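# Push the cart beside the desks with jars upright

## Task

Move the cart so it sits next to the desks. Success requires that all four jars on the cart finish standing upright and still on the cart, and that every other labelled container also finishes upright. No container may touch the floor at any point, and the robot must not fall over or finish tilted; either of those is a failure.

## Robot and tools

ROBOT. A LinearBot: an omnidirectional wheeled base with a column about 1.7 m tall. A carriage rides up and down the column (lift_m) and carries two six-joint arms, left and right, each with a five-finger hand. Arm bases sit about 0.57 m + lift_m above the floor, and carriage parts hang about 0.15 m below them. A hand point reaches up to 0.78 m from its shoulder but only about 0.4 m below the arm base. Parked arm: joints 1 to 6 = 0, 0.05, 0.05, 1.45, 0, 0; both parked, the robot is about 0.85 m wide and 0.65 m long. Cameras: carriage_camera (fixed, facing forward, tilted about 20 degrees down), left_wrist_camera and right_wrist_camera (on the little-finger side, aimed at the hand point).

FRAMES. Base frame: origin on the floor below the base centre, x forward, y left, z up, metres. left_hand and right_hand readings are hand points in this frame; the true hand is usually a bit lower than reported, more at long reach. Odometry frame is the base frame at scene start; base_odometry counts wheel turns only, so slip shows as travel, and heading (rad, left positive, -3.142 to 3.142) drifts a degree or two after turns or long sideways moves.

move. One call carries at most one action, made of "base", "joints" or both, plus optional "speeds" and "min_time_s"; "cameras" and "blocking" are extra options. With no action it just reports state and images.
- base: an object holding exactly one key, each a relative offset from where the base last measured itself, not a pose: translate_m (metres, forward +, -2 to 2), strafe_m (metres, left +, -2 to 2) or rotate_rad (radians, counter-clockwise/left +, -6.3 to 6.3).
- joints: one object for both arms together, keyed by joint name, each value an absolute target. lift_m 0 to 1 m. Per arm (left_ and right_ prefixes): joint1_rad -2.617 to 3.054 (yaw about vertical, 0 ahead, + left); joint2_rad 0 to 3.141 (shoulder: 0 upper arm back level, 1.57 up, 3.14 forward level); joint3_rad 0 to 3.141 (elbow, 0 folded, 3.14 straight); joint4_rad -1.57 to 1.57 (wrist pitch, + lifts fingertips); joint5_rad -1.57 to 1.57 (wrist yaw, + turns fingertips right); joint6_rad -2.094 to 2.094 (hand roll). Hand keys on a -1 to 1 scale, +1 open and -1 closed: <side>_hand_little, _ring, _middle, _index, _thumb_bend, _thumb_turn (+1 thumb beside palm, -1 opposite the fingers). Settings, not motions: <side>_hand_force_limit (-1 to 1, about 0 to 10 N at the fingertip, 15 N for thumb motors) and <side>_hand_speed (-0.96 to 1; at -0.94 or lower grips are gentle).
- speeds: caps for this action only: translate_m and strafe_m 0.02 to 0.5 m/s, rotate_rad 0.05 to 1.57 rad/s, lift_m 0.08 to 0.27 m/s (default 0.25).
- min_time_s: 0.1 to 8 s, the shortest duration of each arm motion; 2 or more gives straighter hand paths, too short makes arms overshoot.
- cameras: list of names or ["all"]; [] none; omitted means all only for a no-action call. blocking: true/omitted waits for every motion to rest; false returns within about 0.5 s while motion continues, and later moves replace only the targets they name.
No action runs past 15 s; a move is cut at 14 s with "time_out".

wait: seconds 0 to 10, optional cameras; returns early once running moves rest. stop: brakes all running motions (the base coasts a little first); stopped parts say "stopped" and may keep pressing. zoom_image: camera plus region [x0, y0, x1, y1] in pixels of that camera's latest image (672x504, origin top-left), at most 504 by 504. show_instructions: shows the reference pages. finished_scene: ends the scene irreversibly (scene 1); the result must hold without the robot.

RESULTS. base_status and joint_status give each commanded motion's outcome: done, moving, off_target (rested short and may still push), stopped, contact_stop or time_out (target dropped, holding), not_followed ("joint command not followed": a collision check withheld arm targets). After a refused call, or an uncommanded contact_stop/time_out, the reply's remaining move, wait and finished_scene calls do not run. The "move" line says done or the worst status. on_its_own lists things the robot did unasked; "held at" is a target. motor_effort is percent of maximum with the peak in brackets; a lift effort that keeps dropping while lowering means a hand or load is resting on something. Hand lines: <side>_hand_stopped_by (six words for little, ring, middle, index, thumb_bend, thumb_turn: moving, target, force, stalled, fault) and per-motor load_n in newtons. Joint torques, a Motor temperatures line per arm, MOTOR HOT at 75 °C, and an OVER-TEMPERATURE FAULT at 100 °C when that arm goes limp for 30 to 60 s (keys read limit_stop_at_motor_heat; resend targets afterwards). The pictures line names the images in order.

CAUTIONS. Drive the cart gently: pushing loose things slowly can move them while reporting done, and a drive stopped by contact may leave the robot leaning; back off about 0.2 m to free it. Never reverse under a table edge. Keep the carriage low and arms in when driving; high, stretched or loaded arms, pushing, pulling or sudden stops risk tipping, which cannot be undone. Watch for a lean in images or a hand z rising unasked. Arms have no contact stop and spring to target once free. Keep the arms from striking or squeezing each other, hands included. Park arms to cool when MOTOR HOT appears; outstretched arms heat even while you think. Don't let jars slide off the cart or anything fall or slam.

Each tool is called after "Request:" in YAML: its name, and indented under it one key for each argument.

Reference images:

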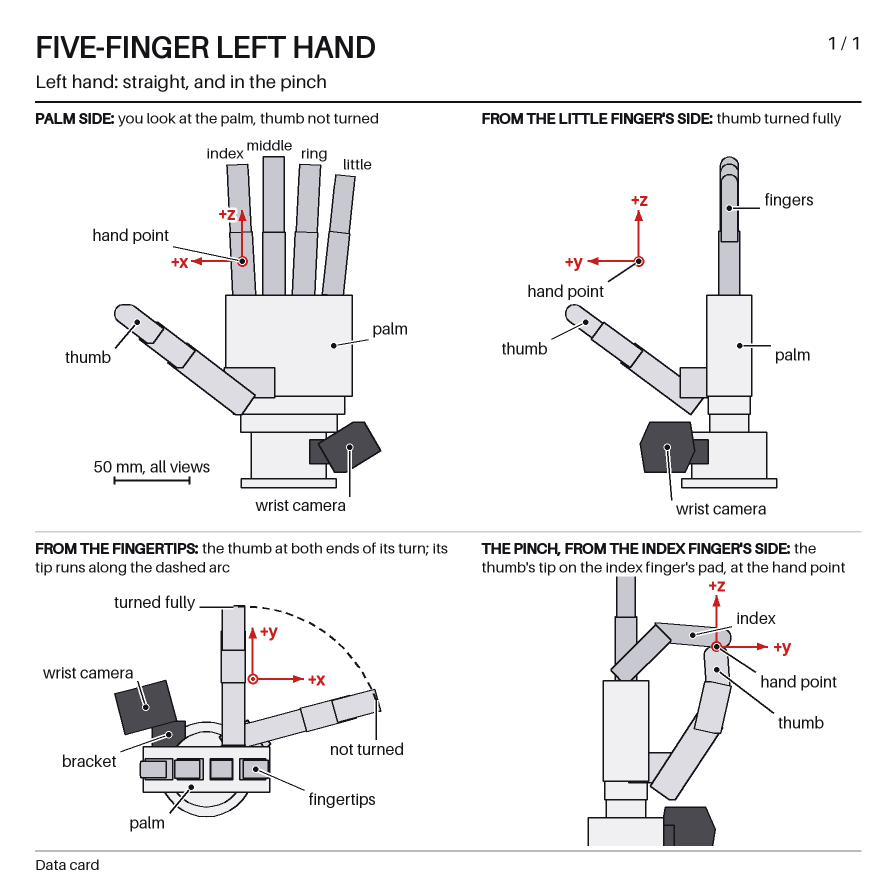

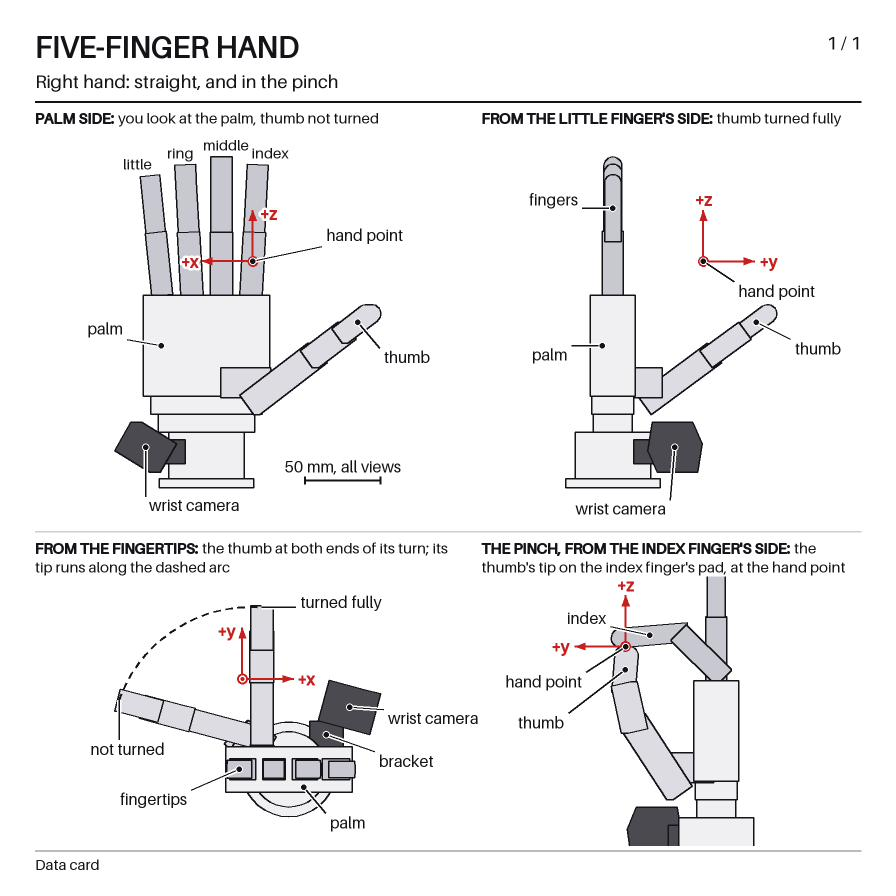

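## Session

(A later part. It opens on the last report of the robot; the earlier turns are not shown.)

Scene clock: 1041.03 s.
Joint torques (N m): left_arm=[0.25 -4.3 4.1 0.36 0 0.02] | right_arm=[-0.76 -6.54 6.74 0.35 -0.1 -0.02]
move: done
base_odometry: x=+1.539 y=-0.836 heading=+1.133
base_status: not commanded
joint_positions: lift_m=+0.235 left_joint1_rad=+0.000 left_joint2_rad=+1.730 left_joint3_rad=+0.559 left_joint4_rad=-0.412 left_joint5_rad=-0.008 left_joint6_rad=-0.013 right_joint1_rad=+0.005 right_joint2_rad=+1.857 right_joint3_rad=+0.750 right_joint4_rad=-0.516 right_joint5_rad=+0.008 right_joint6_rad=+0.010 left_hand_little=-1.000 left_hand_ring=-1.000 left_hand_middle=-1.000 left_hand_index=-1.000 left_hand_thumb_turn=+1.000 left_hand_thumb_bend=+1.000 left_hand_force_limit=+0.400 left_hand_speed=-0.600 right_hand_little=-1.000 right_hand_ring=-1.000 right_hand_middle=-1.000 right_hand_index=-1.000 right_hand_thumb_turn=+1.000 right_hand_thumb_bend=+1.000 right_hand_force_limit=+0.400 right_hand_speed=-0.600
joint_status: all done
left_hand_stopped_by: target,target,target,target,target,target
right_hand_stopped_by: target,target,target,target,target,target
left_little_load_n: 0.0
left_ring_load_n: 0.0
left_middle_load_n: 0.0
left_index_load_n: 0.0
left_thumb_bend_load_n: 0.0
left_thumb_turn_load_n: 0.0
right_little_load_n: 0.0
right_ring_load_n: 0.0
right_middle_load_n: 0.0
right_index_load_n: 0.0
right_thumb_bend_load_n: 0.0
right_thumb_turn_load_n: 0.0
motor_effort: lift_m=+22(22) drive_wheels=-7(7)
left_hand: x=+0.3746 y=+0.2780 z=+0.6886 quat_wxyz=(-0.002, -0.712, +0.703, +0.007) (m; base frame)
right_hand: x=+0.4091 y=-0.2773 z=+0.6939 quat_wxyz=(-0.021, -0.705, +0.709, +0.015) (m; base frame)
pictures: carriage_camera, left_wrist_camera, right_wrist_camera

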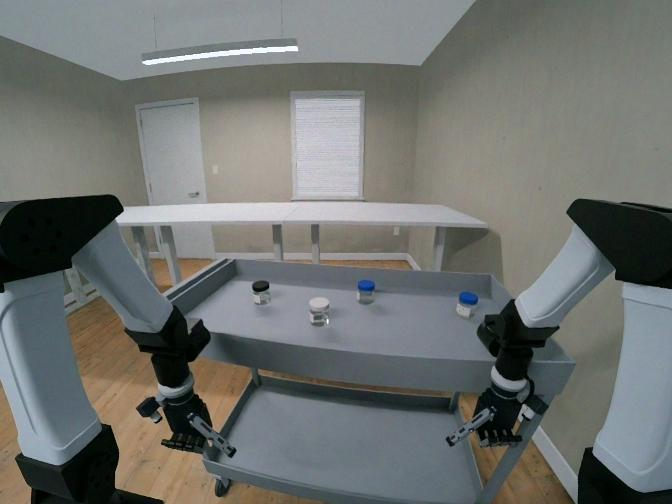

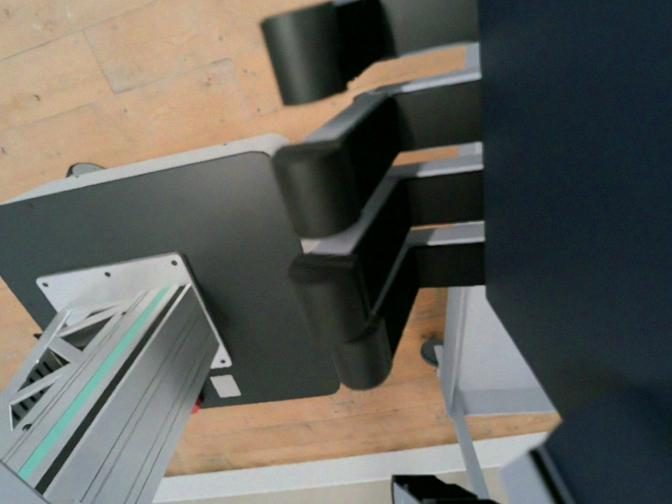

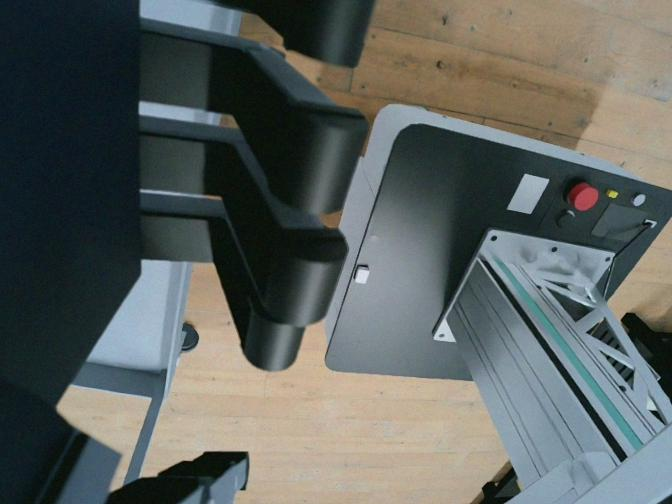

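Request:
move:
  joints: {"right_joint2_rad":1.99,"right_joint3_rad":1.01,"right_joint4_rad":-0.59}
  min_time_s: 3
  cameras: ["carriage_camera"]

Request:
zoom_image:
  camera: "carriage_camera"
  region: [110, 180, 350, 380]

Request:
zoom_image:
  camera: "carriage_camera"
  region: [340, 180, 600, 400]

Scene clock: 1051.10 s.
Joint torques (N m): left_arm=[0.25 -4.26 4.07 0.35 0.01 0.02] | right_arm=[-0.79 -8.09 7.21 0.35 -0.09 0.01]
move: done
base_odometry: x=+1.539 y=-0.836 heading=+1.133
base_status: not commanded
joint_positions: lift_m=+0.235 left_joint1_rad=+0.000 left_joint2_rad=+1.730 left_joint3_rad=+0.559 left_joint4_rad=-0.412 left_joint5_rad=-0.008 left_joint6_rad=-0.013 right_joint1_rad=+0.005 right_joint2_rad=+1.976 right_joint3_rad=+0.967 right_joint4_rad=-0.617 right_joint5_rad=+0.008 right_joint6_rad=+0.010 left_hand_little=-1.000 left_hand_ring=-1.000 left_hand_middle=-1.000 left_hand_index=-1.000 left_hand_thumb_turn=+1.000 left_hand_thumb_bend=+1.000 left_hand_force_limit=+0.400 left_hand_speed=-0.600 right_hand_little=-1.000 right_hand_ring=-1.000 right_hand_middle=-1.000 right_hand_index=-1.000 right_hand_thumb_turn=+1.000 right_hand_thumb_bend=+1.000 right_hand_force_limit=+0.400 right_hand_speed=-0.600
joint_status: all done
left_hand_stopped_by: target,target,target,target,target,target
right_hand_stopped_by: target,target,target,target,target,target
left_little_load_n: 0.0
left_ring_load_n: 0.0
left_middle_load_n: 0.0
left_index_load_n: 0.0
left_thumb_bend_load_n: 0.0
left_thumb_turn_load_n: 0.0
right_little_load_n: 0.0
right_ring_load_n: 0.0
right_middle_load_n: 0.0
right_index_load_n: 0.0
right_thumb_bend_load_n: -0.5
right_thumb_turn_load_n: 0.0
motor_effort: lift_m=+22(22) drive_wheels=-7(7)
left_hand: x=+0.3746 y=+0.2780 z=+0.6886 quat_wxyz=(-0.002, -0.712, +0.703, +0.007) (m; base frame)
right_hand: x=+0.4559 y=-0.2770 z=+0.7004 quat_wxyz=(-0.023, -0.705, +0.708, +0.017) (m; base frame)
pictures: carriage_camera

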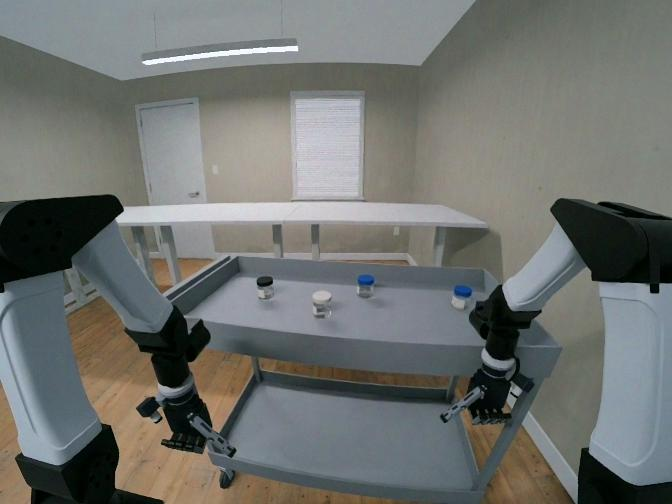

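Scaled by 2.100.

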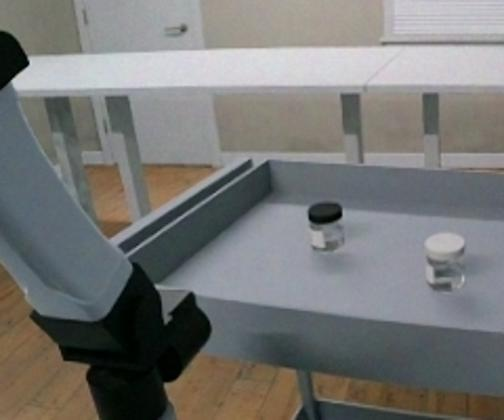

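Scaled by 1.938.

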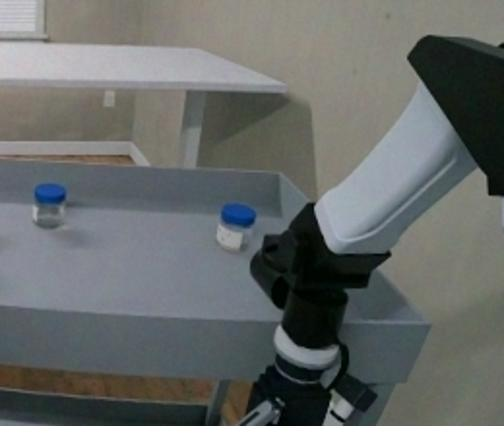

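Request:
move:
  base: {"translate_m": -0.03}
  speeds: {"translate_m":0.06}
  cameras: []

Request:
move:
  base: {"strafe_m": -0.1}
  speeds: {"strafe_m":0.1}
  cameras: []

Request:
move:
  base: {"translate_m": 0.09}
  speeds: {"translate_m":0.06}
  cameras: ["all"]

Request:
zoom_image:
  camera: "carriage_camera"
  region: [110, 180, 350, 380]

Request:
zoom_image:
  camera: "carriage_camera"
  region: [340, 180, 600, 400]

Scene clock: 1084.03 s.
Joint torques (N m): left_arm=[0.29 -4.01 4.1 0.35 0.01 0.01] | right_arm=[-0.68 -8.27 5.5 0.25 -0.08 -0.03]
move: done
base_odometry: x=+1.526 y=-0.863 heading=+1.133
base_status: done
joint_positions: lift_m=+0.235 left_joint1_rad=+0.000 left_joint2_rad=+1.730 left_joint3_rad=+0.559 left_joint4_rad=-0.410 left_joint5_rad=-0.008 left_joint6_rad=-0.013 right_joint1_rad=+0.005 right_joint2_rad=+1.977 right_joint3_rad=+0.990 right_joint4_rad=-0.604 right_joint5_rad=+0.008 right_joint6_rad=+0.010 left_hand_little=-1.000 left_hand_ring=-1.000 left_hand_middle=-1.000 left_hand_index=-1.000 left_hand_thumb_turn=+1.000 left_hand_thumb_bend=+1.000 left_hand_force_limit=+0.400 left_hand_speed=-0.600 right_hand_little=-1.000 right_hand_ring=-1.000 right_hand_middle=-1.000 right_hand_index=-1.000 right_hand_thumb_turn=+1.000 right_hand_thumb_bend=+1.000 right_hand_force_limit=+0.400 right_hand_speed=-0.600
joint_status: not commanded
left_hand_stopped_by: target,target,target,target,target,target
right_hand_stopped_by: target,target,target,target,target,target
left_little_load_n: 0.0
left_ring_load_n: 0.0
left_middle_load_n: 0.0
left_index_load_n: 0.0
left_thumb_bend_load_n: 0.0
left_thumb_turn_load_n: 0.0
right_little_load_n: 0.0
right_ring_load_n: 0.0
right_middle_load_n: 0.0
right_index_load_n: 0.0
right_thumb_bend_load_n: 0.0
right_thumb_turn_load_n: 0.0
motor_effort: lift_m=+22(22) drive_wheels=+5(10)
left_hand: x=+0.3754 y=+0.2780 z=+0.6884 quat_wxyz=(-0.001, -0.712, +0.703, +0.006) (m; base frame)
right_hand: x=+0.4690 y=-0.2770 z=+0.7018 quat_wxyz=(-0.010, -0.705, +0.709, +0.005) (m; base frame)
pictures: none
No camera images: "cameras" was empty.

Scene clock: 1085.80 s.
Joint torques (N m): left_arm=[0.25 -4.27 3.95 0.32 0 0.03] | right_arm=[-0.66 -8.35 5.65 0.24 -0.08 0]
move: done
base_odometry: x=+1.617 y=-0.905 heading=+1.134
base_status: done
joint_positions: lift_m=+0.235 left_joint1_rad=+0.000 left_joint2_rad=+1.730 left_joint3_rad=+0.559 left_joint4_rad=-0.410 left_joint5_rad=-0.007 left_joint6_rad=-0.013 right_joint1_rad=+0.004 right_joint2_rad=+1.977 right_joint3_rad=+0.990 right_joint4_rad=-0.603 right_joint5_rad=+0.007 right_joint6_rad=+0.010 left_hand_little=-1.000 left_hand_ring=-1.000 left_hand_middle=-1.000 left_hand_index=-1.000 left_hand_thumb_turn=+1.000 left_hand_thumb_bend=+1.000 left_hand_force_limit=+0.400 left_hand_speed=-0.600 right_hand_little=-1.000 right_hand_ring=-1.000 right_hand_middle=-1.000 right_hand_index=-1.000 right_hand_thumb_turn=+1.000 right_hand_thumb_bend=+1.000 right_hand_force_limit=+0.400 right_hand_speed=-0.600
joint_status: not commanded
left_hand_stopped_by: target,target,target,target,target,target
right_hand_stopped_by: target,target,target,target,target,target
left_little_load_n: 0.0
left_ring_load_n: 0.0
left_middle_load_n: 0.0
left_index_load_n: 0.0
left_thumb_bend_load_n: 0.0
left_thumb_turn_load_n: 0.0
right_little_load_n: 0.0
right_ring_load_n: 0.0
right_middle_load_n: 0.0
right_index_load_n: 0.0
right_thumb_bend_load_n: 0.0
right_thumb_turn_load_n: 0.0
motor_effort: lift_m=+22(22) drive_wheels=+7(15)
left_hand: x=+0.3754 y=+0.2778 z=+0.6885 quat_wxyz=(-0.001, -0.712, +0.703, +0.006) (m; base frame)
right_hand: x=+0.4693 y=-0.2771 z=+0.7018 quat_wxyz=(-0.010, -0.705, +0.709, +0.004) (m; base frame)
pictures: none
No camera images: "cameras" was empty.

Scene clock: 1087.83 s.
Joint torques (N m): left_arm=[0.24 -4.21 4.05 0.32 -0.01 0.02] | right_arm=[-0.5 -8.23 5.56 0.35 -0.11 -0.05]
move: done
base_odometry: x=+1.655 y=-0.824 heading=+1.133
base_status: done
joint_positions: lift_m=+0.235 left_joint1_rad=+0.000 left_joint2_rad=+1.730 left_joint3_rad=+0.559 left_joint4_rad=-0.409 left_joint5_rad=-0.007 left_joint6_rad=-0.013 right_joint1_rad=+0.003 right_joint2_rad=+1.977 right_joint3_rad=+0.990 right_joint4_rad=-0.614 right_joint5_rad=+0.007 right_joint6_rad=+0.010 left_hand_little=-1.000 left_hand_ring=-1.000 left_hand_middle=-1.000 left_hand_index=-1.000 left_hand_thumb_turn=+1.000 left_hand_thumb_bend=+1.000 left_hand_force_limit=+0.400 left_hand_speed=-0.600 right_hand_little=-1.000 right_hand_ring=-1.000 right_hand_middle=-1.000 right_hand_index=-1.000 right_hand_thumb_turn=+1.000 right_hand_thumb_bend=+1.000 right_hand_force_limit=+0.400 right_hand_speed=-0.600
joint_status: not commanded
left_hand_stopped_by: target,target,target,target,target,target
right_hand_stopped_by: target,target,target,target,target,target
left_little_load_n: 0.0
left_ring_load_n: 0.0
left_middle_load_n: 0.0
left_index_load_n: 0.0
left_thumb_bend_load_n: 0.0
left_thumb_turn_load_n: 0.0
right_little_load_n: 0.0
right_ring_load_n: 0.0
right_middle_load_n: 0.0
right_index_load_n: 0.0
right_thumb_bend_load_n: -0.5
right_thumb_turn_load_n: 0.0
motor_effort: lift_m=+22(22) drive_wheels=-5(9)
left_hand: x=+0.3755 y=+0.2778 z=+0.6884 quat_wxyz=(-0.001, -0.712, +0.703, +0.006) (m; base frame)
right_hand: x=+0.4665 y=-0.2774 z=+0.7025 quat_wxyz=(-0.014, -0.705, +0.710, +0.008) (m; base frame)
pictures: carriage_camera, left_wrist_camera, right_wrist_camera

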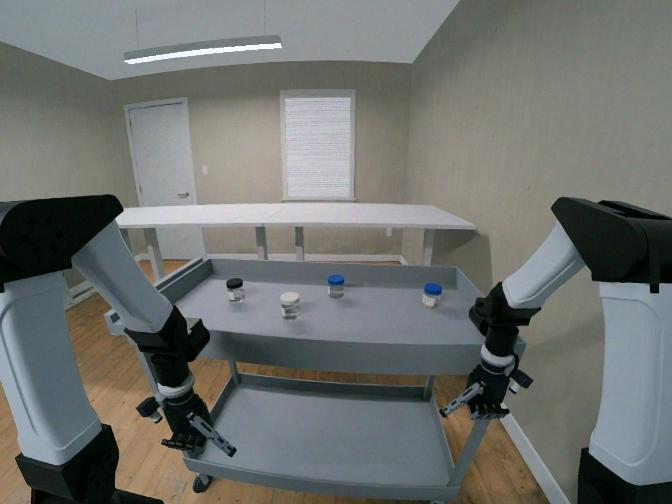

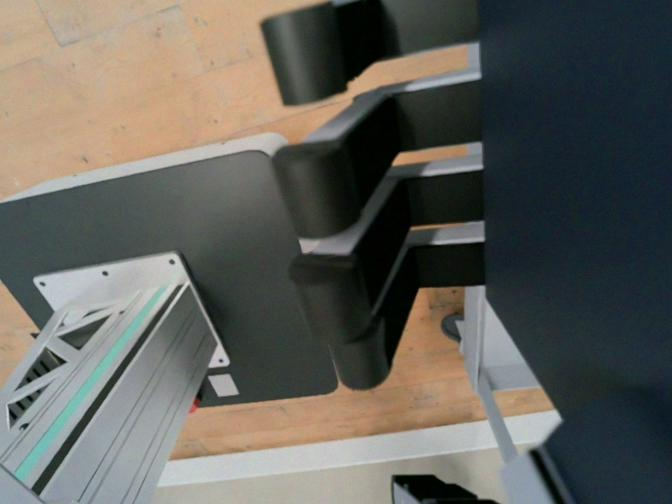

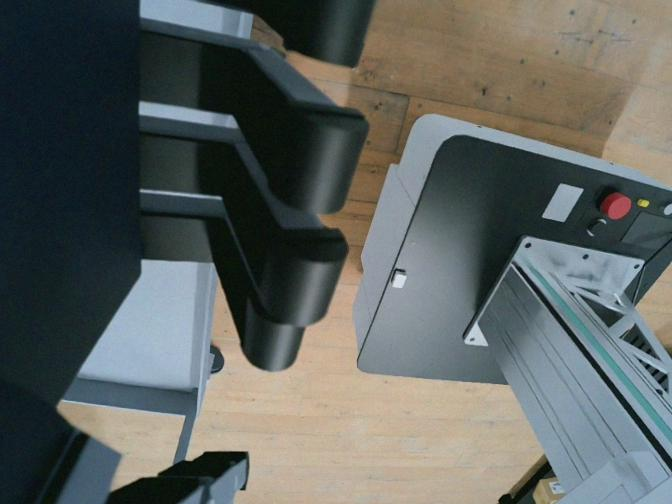

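Scaled by 2.100.

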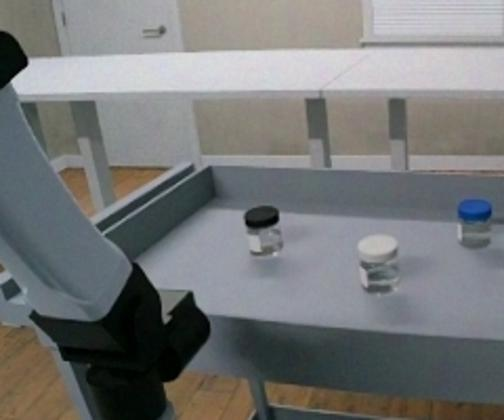

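Scaled by 1.938.

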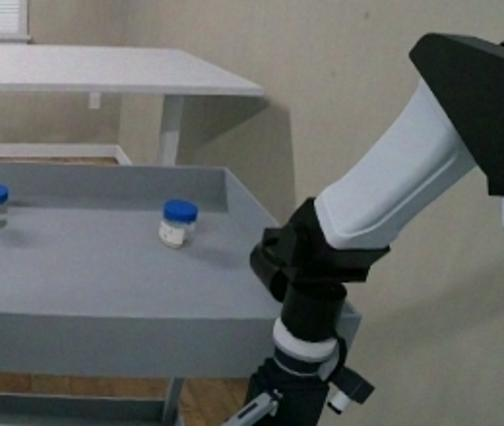

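Request:
move:
  base: {"rotate_rad": -0.025}
  speeds: {"rotate_rad":0.1}
  joints: {"left_joint2_rad":1.99,"left_joint3_rad":1.01,"left_joint4_rad":-0.59}
  min_time_s: 2.5
  cameras: ["all"]

Scene clock: 1099.60 s.
Joint torques (N m): left_arm=[0.32 -5.26 5.12 0.05 -0.01 0.02] | right_arm=[-0.43 -8.29 5.53 0.31 -0.1 -0.03]
move: done
base_odometry: x=+1.655 y=-0.824 heading=+1.109
base_status: done
joint_positions: lift_m=+0.235 left_joint1_rad=-0.001 left_joint2_rad=+1.985 left_joint3_rad=+0.988 left_joint4_rad=-0.575 left_joint5_rad=-0.005 left_joint6_rad=-0.013 right_joint1_rad=+0.001 right_joint2_rad=+1.977 right_joint3_rad=+0.990 right_joint4_rad=-0.606 right_joint5_rad=+0.007 right_joint6_rad=+0.010 left_hand_little=-1.000 left_hand_ring=-1.000 left_hand_middle=-1.000 left_hand_index=-1.000 left_hand_thumb_turn=+1.000 left_hand_thumb_bend=+1.000 left_hand_force_limit=+0.400 left_hand_speed=-0.600 right_hand_little=-1.000 right_hand_ring=-1.000 right_hand_middle=-1.000 right_hand_index=-1.000 right_hand_thumb_turn=+1.000 right_hand_thumb_bend=+1.000 right_hand_force_limit=+0.400 right_hand_speed=-0.600
joint_status: all done
left_hand_stopped_by: target,target,target,target,target,target
right_hand_stopped_by: target,target,target,target,target,target
left_little_load_n: 0.0
left_ring_load_n: 0.5
left_middle_load_n: 0.0
left_index_load_n: 0.0
left_thumb_bend_load_n: 0.0
left_thumb_turn_load_n: 0.0
right_little_load_n: 0.0
right_ring_load_n: 0.5
right_middle_load_n: 0.0
right_index_load_n: 0.0
right_thumb_bend_load_n: 0.0
right_thumb_turn_load_n: 0.0
motor_effort: lift_m=+22(22) drive_wheels=-9(10)
left_hand: x=+0.4745 y=+0.2774 z=+0.6980 quat_wxyz=(+0.001, -0.711, +0.703, +0.003) (m; base frame)
right_hand: x=+0.4686 y=-0.2776 z=+0.7020 quat_wxyz=(-0.011, -0.704, +0.710, +0.006) (m; base frame)
pictures: carriage_camera, left_wrist_camera, right_wrist_camera

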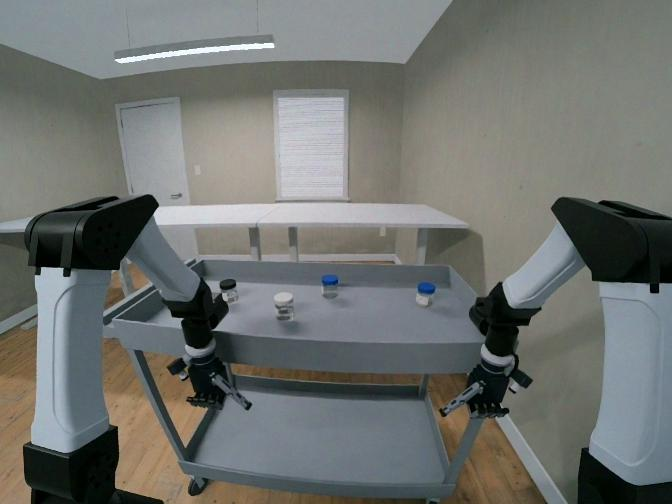

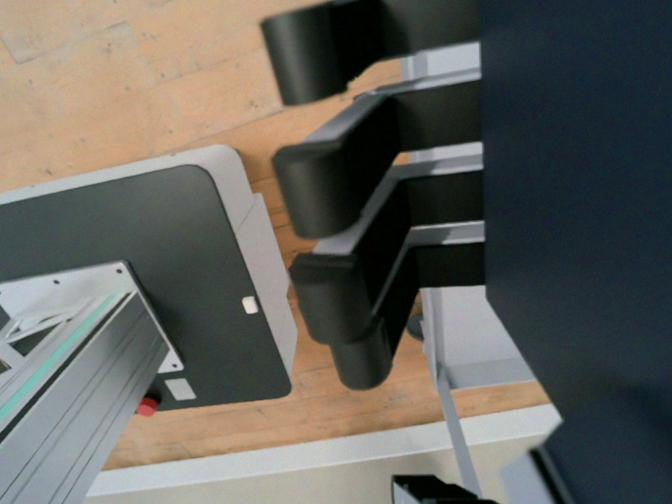

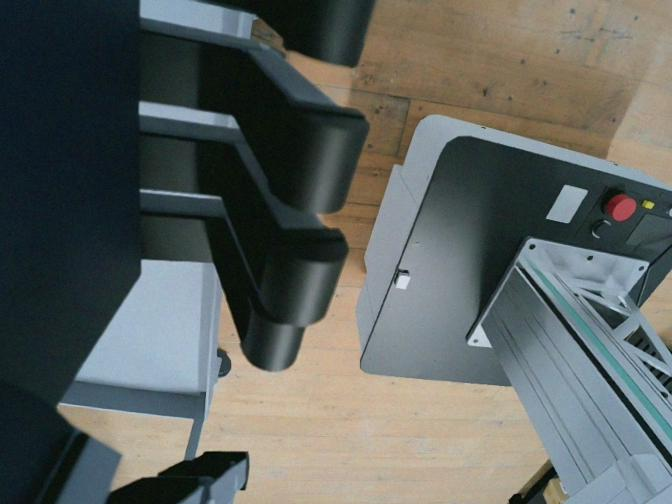

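Request:
move:
  base: {"translate_m": 0.15}
  speeds: {"translate_m":0.07}
  cameras: ["all"]

Request:
zoom_image:
  camera: "carriage_camera"
  region: [80, 180, 320, 380]

Request:
zoom_image:
  camera: "carriage_camera"
  region: [300, 180, 560, 380]

Scene clock: 1106.03 s.
Joint torques (N m): left_arm=[0.32 -5.2 5.11 0.32 -0.01 -0.02] | right_arm=[-0.47 -8.34 5.48 0.21 -0.09 0]
move: done
base_odometry: x=+1.722 y=-0.689 heading=+1.108
base_status: done
joint_positions: lift_m=+0.235 left_joint1_rad=-0.001 left_joint2_rad=+1.987 left_joint3_rad=+0.988 left_joint4_rad=-0.606 left_joint5_rad=-0.005 left_joint6_rad=-0.010 right_joint1_rad=+0.001 right_joint2_rad=+1.977 right_joint3_rad=+0.990 right_joint4_rad=-0.603 right_joint5_rad=+0.007 right_joint6_rad=+0.010 left_hand_little=-1.000 left_hand_ring=-1.000 left_hand_middle=-1.000 left_hand_index=-1.000 left_hand_thumb_turn=+1.000 left_hand_thumb_bend=+1.000 left_hand_force_limit=+0.400 left_hand_speed=-0.600 right_hand_little=-1.000 right_hand_ring=-1.000 right_hand_middle=-1.000 right_hand_index=-1.000 right_hand_thumb_turn=+1.000 right_hand_thumb_bend=+1.000 right_hand_force_limit=+0.400 right_hand_speed=-0.600
joint_status: not commanded
left_hand_stopped_by: target,target,target,target,target,target
right_hand_stopped_by: target,target,target,target,target,target
left_little_load_n: 0.0
left_ring_load_n: 0.0
left_middle_load_n: 0.0
left_index_load_n: 0.0
left_thumb_bend_load_n: 0.0
left_thumb_turn_load_n: 0.0
right_little_load_n: 0.0
right_ring_load_n: 0.0
right_middle_load_n: 0.0
right_index_load_n: 0.0
right_thumb_bend_load_n: 0.0
right_thumb_turn_load_n: 0.0
motor_effort: lift_m=+22(22) drive_wheels=-9(14)
left_hand: x=+0.4661 y=+0.2776 z=+0.6997 quat_wxyz=(-0.010, -0.710, +0.704, +0.014) (m; base frame)
right_hand: x=+0.4694 y=-0.2776 z=+0.7018 quat_wxyz=(-0.009, -0.704, +0.710, +0.005) (m; base frame)
pictures: carriage_camera, left_wrist_camera, right_wrist_camera

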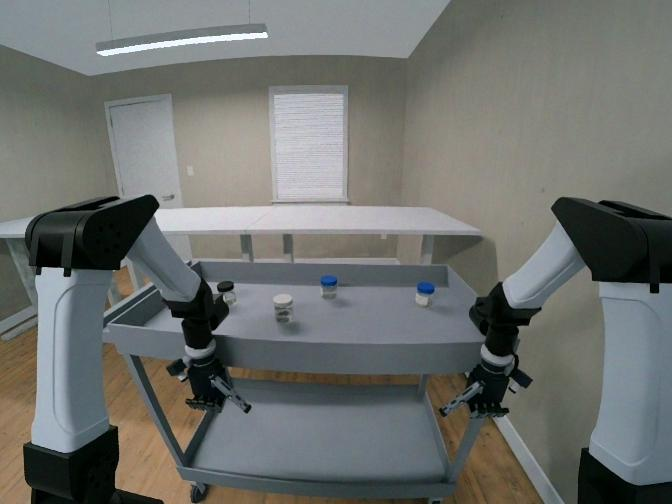

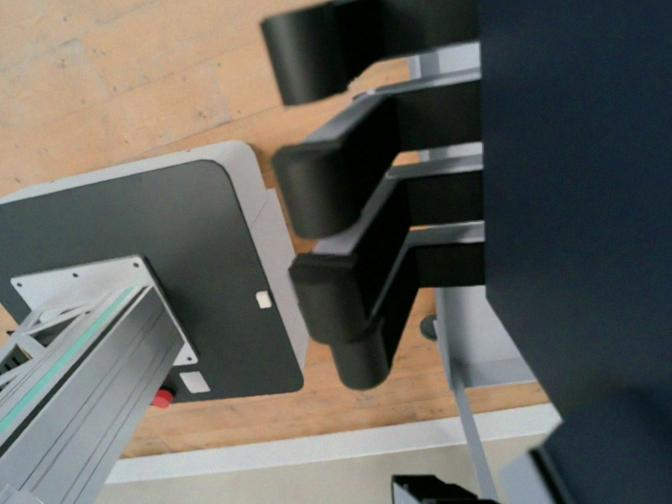

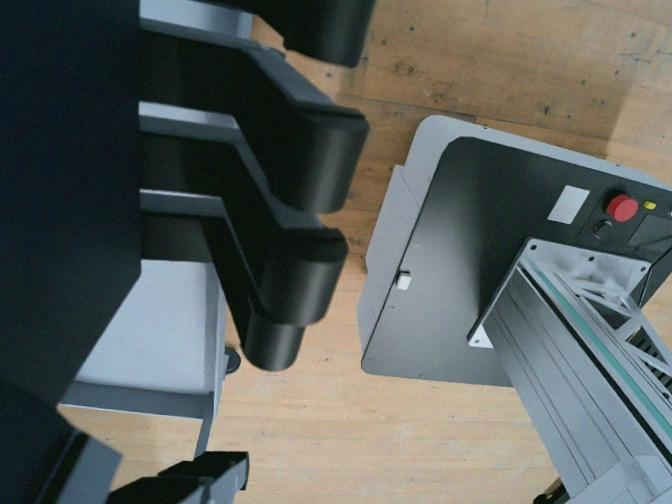

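Scaled by 2.100.

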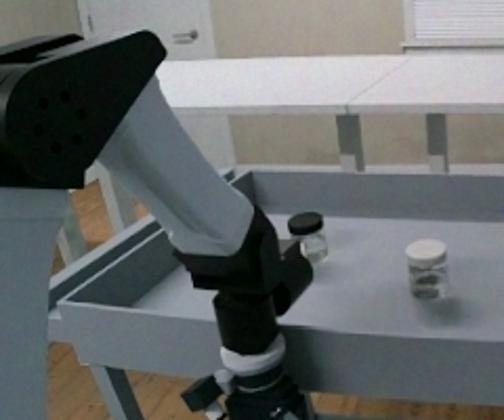

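Scaled by 1.938.

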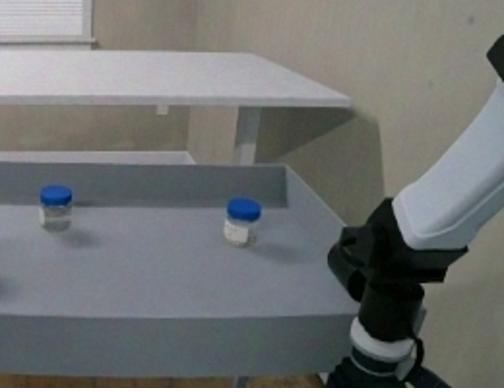

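Request:
move:
  base: {"rotate_rad": 0.05}
  speeds: {"rotate_rad":0.1}
  cameras: []

Request:
move:
  base: {"translate_m": 0.1}
  speeds: {"translate_m":0.06}
  cameras: ["all"]

Request:
zoom_image:
  camera: "carriage_camera"
  region: [80, 180, 320, 380]

Request:
zoom_image:
  camera: "carriage_camera"
  region: [300, 180, 560, 380]

Scene clock: 1124.07 s.
Joint torques (N m): left_arm=[0.35 -5.48 4.92 0.3 -0.03 -0.01] | right_arm=[-0.31 -8.23 5.48 0.38 -0.09 0]
move: done
base_odometry: x=+1.722 y=-0.689 heading=+1.158
base_status: done
joint_positions: lift_m=+0.235 left_joint1_rad=+0.001 left_joint2_rad=+1.987 left_joint3_rad=+0.990 left_joint4_rad=-0.602 left_joint5_rad=-0.005 left_joint6_rad=-0.010 right_joint1_rad=+0.000 right_joint2_rad=+1.977 right_joint3_rad=+0.990 right_joint4_rad=-0.618 right_joint5_rad=+0.007 right_joint6_rad=+0.010 left_hand_little=-1.000 left_hand_ring=-1.000 left_hand_middle=-1.000 left_hand_index=-1.000 left_hand_thumb_turn=+1.000 left_hand_thumb_bend=+1.000 left_hand_force_limit=+0.400 left_hand_speed=-0.600 right_hand_little=-1.000 right_hand_ring=-1.000 right_hand_middle=-1.000 right_hand_index=-1.000 right_hand_thumb_turn=+1.000 right_hand_thumb_bend=+1.000 right_hand_force_limit=+0.400 right_hand_speed=-0.600
joint_status: not commanded
left_hand_stopped_by: target,target,target,target,target,target
right_hand_stopped_by: target,target,target,target,target,target
left_little_load_n: 0.0
left_ring_load_n: 0.0
left_middle_load_n: 0.0
left_index_load_n: 0.0
left_thumb_bend_load_n: 0.0
left_thumb_turn_load_n: 0.0
right_little_load_n: 0.0
right_ring_load_n: 0.0
right_middle_load_n: 0.0
right_index_load_n: 0.0
right_thumb_bend_load_n: 0.0
right_thumb_turn_load_n: 0.0
motor_effort: lift_m=+22(22) drive_wheels=-8(11)
left_hand: x=+0.4679 y=+0.2778 z=+0.6996 quat_wxyz=(-0.008, -0.711, +0.703, +0.012) (m; base frame)
right_hand: x=+0.4656 y=-0.2780 z=+0.7028 quat_wxyz=(-0.015, -0.703, +0.711, +0.010) (m; base frame)
pictures: none
No camera images: "cameras" was empty.

Scene clock: 1126.27 s.
Joint torques (N m): left_arm=[0.23 -5.26 4.94 0.33 -0.01 -0.01] | right_arm=[-0.2 -8.35 5.53 0.32 -0.06 -0.03]
move: done
base_odometry: x=+1.762 y=-0.598 heading=+1.159
base_status: done
joint_positions: lift_m=+0.235 left_joint1_rad=+0.001 left_joint2_rad=+1.987 left_joint3_rad=+0.990 left_joint4_rad=-0.606 left_joint5_rad=-0.005 left_joint6_rad=-0.010 right_joint1_rad=-0.001 right_joint2_rad=+1.977 right_joint3_rad=+0.990 right_joint4_rad=-0.606 right_joint5_rad=+0.007 right_joint6_rad=+0.010 left_hand_little=-1.000 left_hand_ring=-1.000 left_hand_middle=-1.000 left_hand_index=-1.000 left_hand_thumb_turn=+1.000 left_hand_thumb_bend=+1.000 left_hand_force_limit=+0.400 left_hand_speed=-0.600 right_hand_little=-1.000 right_hand_ring=-1.000 right_hand_middle=-1.000 right_hand_index=-1.000 right_hand_thumb_turn=+1.000 right_hand_thumb_bend=+1.000 right_hand_force_limit=+0.400 right_hand_speed=-0.600
joint_status: not commanded
left_hand_stopped_by: target,target,target,target,target,target
right_hand_stopped_by: target,target,target,target,target,target
left_little_load_n: 0.0
left_ring_load_n: 0.0
left_middle_load_n: 0.0
left_index_load_n: 0.0
left_thumb_bend_load_n: 0.0
left_thumb_turn_load_n: 0.0
right_little_load_n: 0.0
right_ring_load_n: 0.0
right_middle_load_n: 0.5
right_index_load_n: 0.0
right_thumb_bend_load_n: 0.0
right_thumb_turn_load_n: 0.0
motor_effort: lift_m=+22(22) drive_wheels=-9(12)
left_hand: x=+0.4671 y=+0.2778 z=+0.6999 quat_wxyz=(-0.009, -0.711, +0.703, +0.013) (m; base frame)
right_hand: x=+0.4687 y=-0.2781 z=+0.7020 quat_wxyz=(-0.010, -0.703, +0.711, +0.006) (m; base frame)
pictures: carriage_camera, left_wrist_camera, right_wrist_camera

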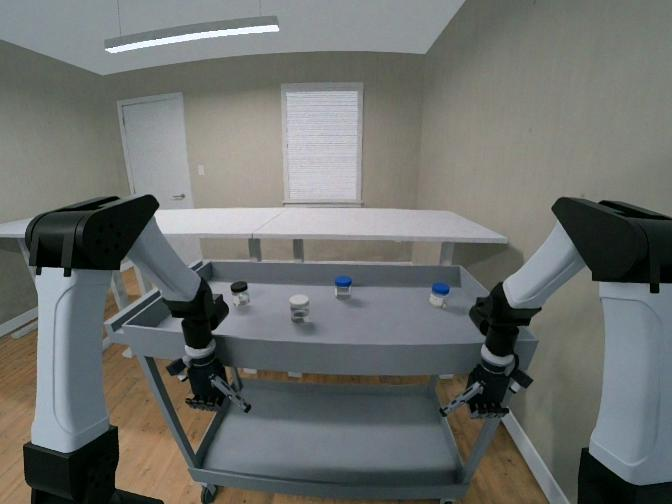

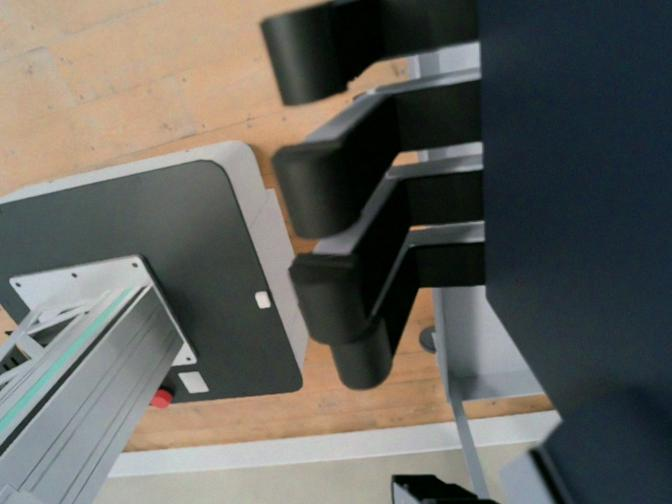

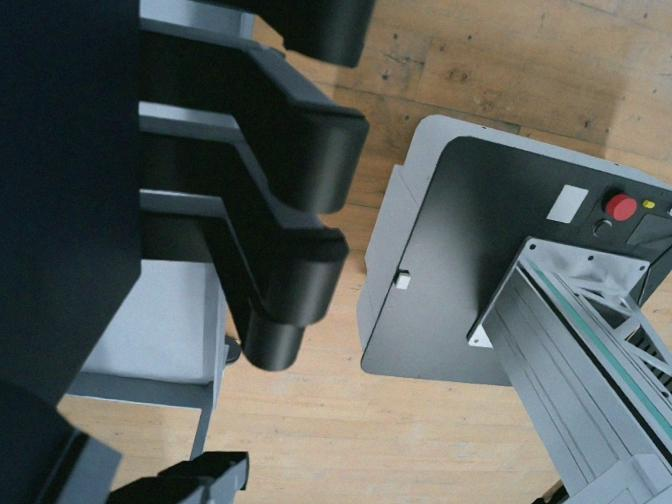

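Scaled by 2.100.

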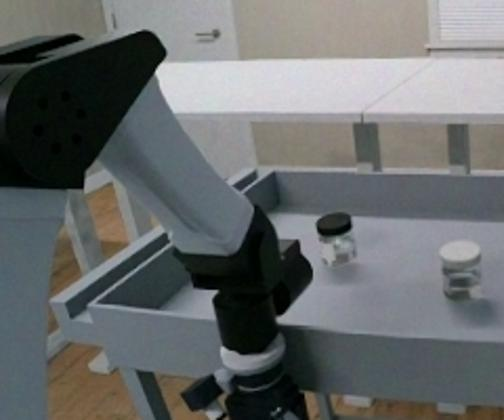

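Scaled by 1.938.

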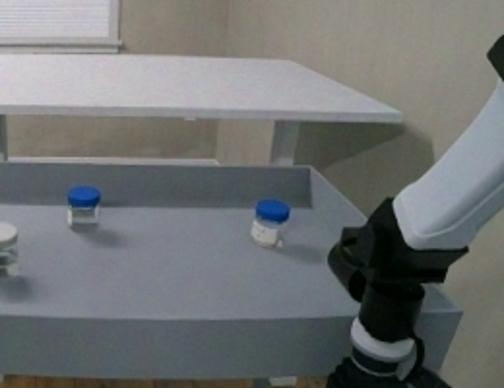

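Request:
move:
  base: {"translate_m": 0.1}
  speeds: {"translate_m":0.06}
  cameras: ["carriage_camera"]

Request:
zoom_image:
  camera: "carriage_camera"
  region: [80, 180, 320, 420]

Request:
zoom_image:
  camera: "carriage_camera"
  region: [300, 180, 560, 420]

Scene clock: 1151.73 s.
Joint torques (N m): left_arm=[0.2 -5.55 4.71 0.39 -0.02 -0.03] | right_arm=[-0.24 -8.42 5.56 0.27 -0.09 -0.01]
move: done
base_odometry: x=+1.802 y=-0.506 heading=+1.160
base_status: done
joint_positions: lift_m=+0.235 left_joint1_rad=+0.001 left_joint2_rad=+1.988 left_joint3_rad=+0.990 left_joint4_rad=-0.610 left_joint5_rad=-0.005 left_joint6_rad=-0.009 right_joint1_rad=-0.001 right_joint2_rad=+1.977 right_joint3_rad=+0.990 right_joint4_rad=-0.604 right_joint5_rad=+0.007 right_joint6_rad=+0.010 left_hand_little=-1.000 left_hand_ring=-1.000 left_hand_middle=-1.000 left_hand_index=-1.000 left_hand_thumb_turn=+1.000 left_hand_thumb_bend=+1.000 left_hand_force_limit=+0.400 left_hand_speed=-0.600 right_hand_little=-1.000 right_hand_ring=-1.000 right_hand_middle=-1.000 right_hand_index=-1.000 right_hand_thumb_turn=+1.000 right_hand_thumb_bend=+1.000 right_hand_force_limit=+0.400 right_hand_speed=-0.600
joint_status: not commanded
left_hand_stopped_by: target,target,target,target,target,target
right_hand_stopped_by: target,target,target,target,target,target
left_little_load_n: 0.0
left_ring_load_n: 0.0
left_middle_load_n: 0.0
left_index_load_n: 0.0
left_thumb_bend_load_n: 0.0
left_thumb_turn_load_n: 0.0
right_little_load_n: 0.0
right_ring_load_n: 0.0
right_middle_load_n: 0.0
right_index_load_n: 0.5
right_thumb_bend_load_n: -0.5
right_thumb_turn_load_n: 0.0
motor_effort: lift_m=+22(22) drive_wheels=-10(14)
left_hand: x=+0.4657 y=+0.2778 z=+0.7000 quat_wxyz=(-0.011, -0.710, +0.704, +0.015) (m; base frame)
right_hand: x=+0.4691 y=-0.2781 z=+0.7019 quat_wxyz=(-0.010, -0.703, +0.711, +0.005) (m; base frame)
pictures: carriage_camera

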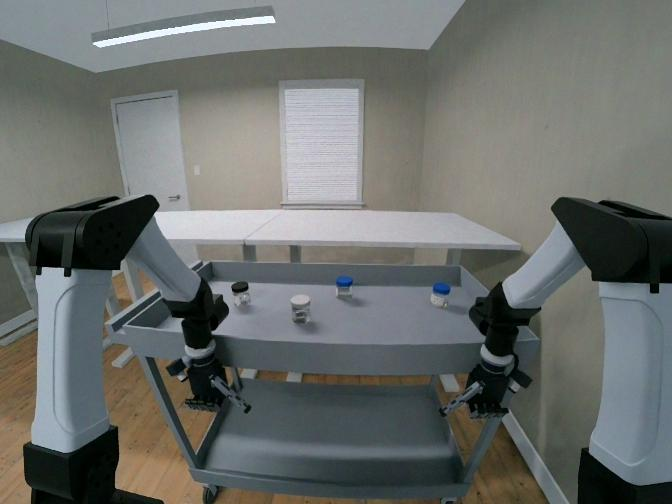

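Scaled by 2.100.

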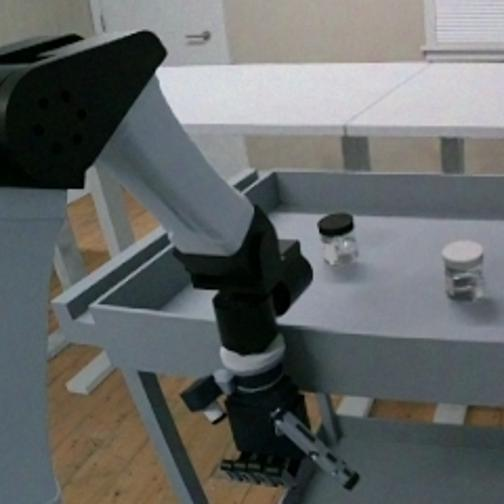

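Scaled by 1.938.

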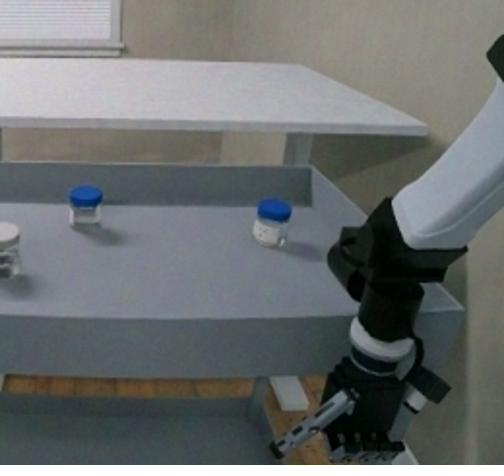

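Request:
move:
  base: {"translate_m": -0.06}
  speeds: {"translate_m":0.1}
  cameras: ["carriage_camera"]

Request:
zoom_image:
  camera: "carriage_camera"
  region: [200, 200, 460, 400]

Request:
move:
  joints: {"lift_m":0.635}
  cameras: ["carriage_camera"]

Request:
zoom_image:
  camera: "carriage_camera"
  region: [200, 250, 460, 450]

Scene clock: 1164.27 s.
Joint torques (N m): left_arm=[0.06 -5.33 4.92 0.3 -0.02 -0.01] | right_arm=[-0.21 -8.42 5.53 0.22 -0.08 0.02]
move: done
base_odometry: x=+1.778 y=-0.561 heading=+1.159
base_status: done
joint_positions: lift_m=+0.235 left_joint1_rad=+0.001 left_joint2_rad=+1.988 left_joint3_rad=+0.990 left_joint4_rad=-0.602 left_joint5_rad=-0.005 left_joint6_rad=-0.009 right_joint1_rad=-0.001 right_joint2_rad=+1.977 right_joint3_rad=+0.990 right_joint4_rad=-0.601 right_joint5_rad=+0.007 right_joint6_rad=+0.010 left_hand_little=-1.000 left_hand_ring=-1.000 left_hand_middle=-1.000 left_hand_index=-1.000 left_hand_thumb_turn=+1.000 left_hand_thumb_bend=+1.000 left_hand_force_limit=+0.400 left_hand_speed=-0.600 right_hand_little=-1.000 right_hand_ring=-1.000 right_hand_middle=-1.000 right_hand_index=-1.000 right_hand_thumb_turn=+1.000 right_hand_thumb_bend=+1.000 right_hand_force_limit=+0.400 right_hand_speed=-0.600
joint_status: not commanded
left_hand_stopped_by: target,target,target,target,target,target
right_hand_stopped_by: target,target,target,target,target,target
left_little_load_n: 0.0
left_ring_load_n: 0.0
left_middle_load_n: 0.0
left_index_load_n: 0.0
left_thumb_bend_load_n: 0.0
left_thumb_turn_load_n: 0.0
right_little_load_n: 0.0
right_ring_load_n: 0.0
right_middle_load_n: 0.0
right_index_load_n: 0.0
right_thumb_bend_load_n: 0.0
right_thumb_turn_load_n: 0.0
motor_effort: lift_m=+22(22) drive_wheels=+5(15)
left_hand: x=+0.4680 y=+0.2779 z=+0.6994 quat_wxyz=(-0.008, -0.711, +0.703, +0.012) (m; base frame)
right_hand: x=+0.4701 y=-0.2781 z=+0.7016 quat_wxyz=(-0.009, -0.703, +0.711, +0.004) (m; base frame)
pictures: carriage_camera

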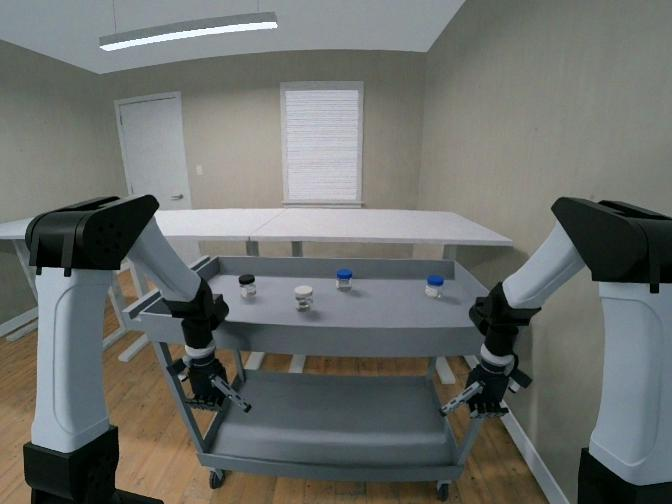

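Scaled by 1.938.

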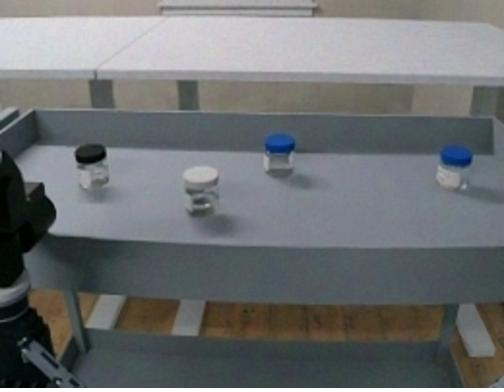

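Scene clock: 1166.40 s.
Joint torques (N m): left_arm=[0.18 -5.93 4.56 0.28 -0.02 -0.02] | right_arm=[-0.31 -8.79 5.14 0.24 -0.08 0.01]
move: done
base_odometry: x=+1.778 y=-0.561 heading=+1.159
base_status: not commanded
joint_positions: lift_m=+0.635 left_joint1_rad=+0.001 left_joint2_rad=+1.994 left_joint3_rad=+0.995 left_joint4_rad=-0.600 left_joint5_rad=-0.005 left_joint6_rad=-0.009 right_joint1_rad=-0.001 right_joint2_rad=+1.982 right_joint3_rad=+0.993 right_joint4_rad=-0.601 right_joint5_rad=+0.007 right_joint6_rad=+0.010 left_hand_little=-1.000 left_hand_ring=-1.000 left_hand_middle=-1.000 left_hand_index=-1.000 left_hand_thumb_turn=+1.000 left_hand_thumb_bend=+1.000 left_hand_force_limit=+0.400 left_hand_speed=-0.600 right_hand_little=-1.000 right_hand_ring=-1.000 right_hand_middle=-1.000 right_hand_index=-1.000 right_hand_thumb_turn=+1.000 right_hand_thumb_bend=+1.000 right_hand_force_limit=+0.400 right_hand_speed=-0.600
joint_status: all done
left_hand_stopped_by: target,target,target,target,target,target
right_hand_stopped_by: target,target,target,target,target,target
left_little_load_n: 0.0
left_ring_load_n: 0.0
left_middle_load_n: 0.0
left_index_load_n: 0.0
left_thumb_bend_load_n: 0.0
left_thumb_turn_load_n: 0.0
right_little_load_n: 0.0
right_ring_load_n: 0.0
right_middle_load_n: 0.0
right_index_load_n: 0.0
right_thumb_bend_load_n: 0.0
right_thumb_turn_load_n: 0.0
motor_effort: lift_m=+21(28) drive_wheels=+4(5)
left_hand: x=+0.4693 y=+0.2779 z=+1.0986 quat_wxyz=(-0.008, -0.711, +0.703, +0.012) (m; base frame)
right_hand: x=+0.4706 y=-0.2781 z=+1.1011 quat_wxyz=(-0.009, -0.703, +0.711, +0.004) (m; base frame)
pictures: carriage_camera

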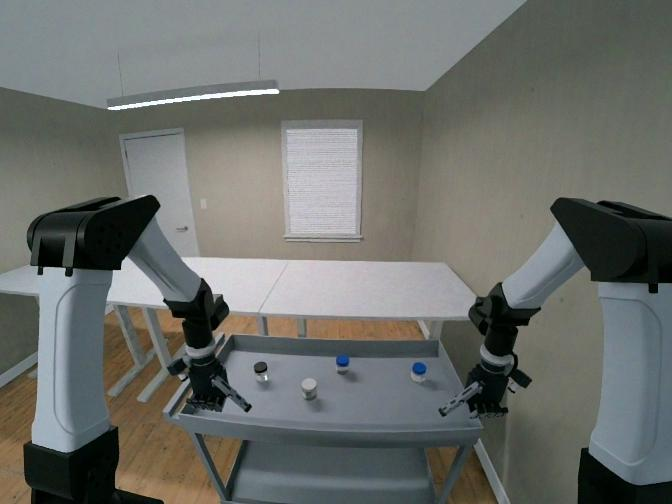

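Scaled by 1.938.

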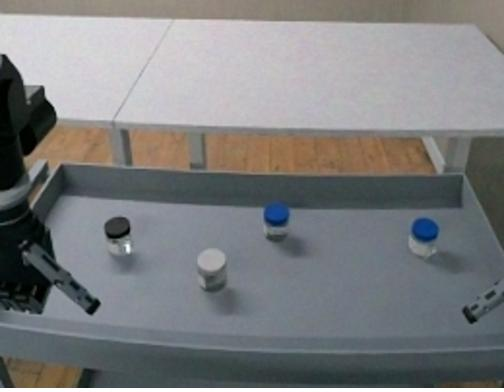

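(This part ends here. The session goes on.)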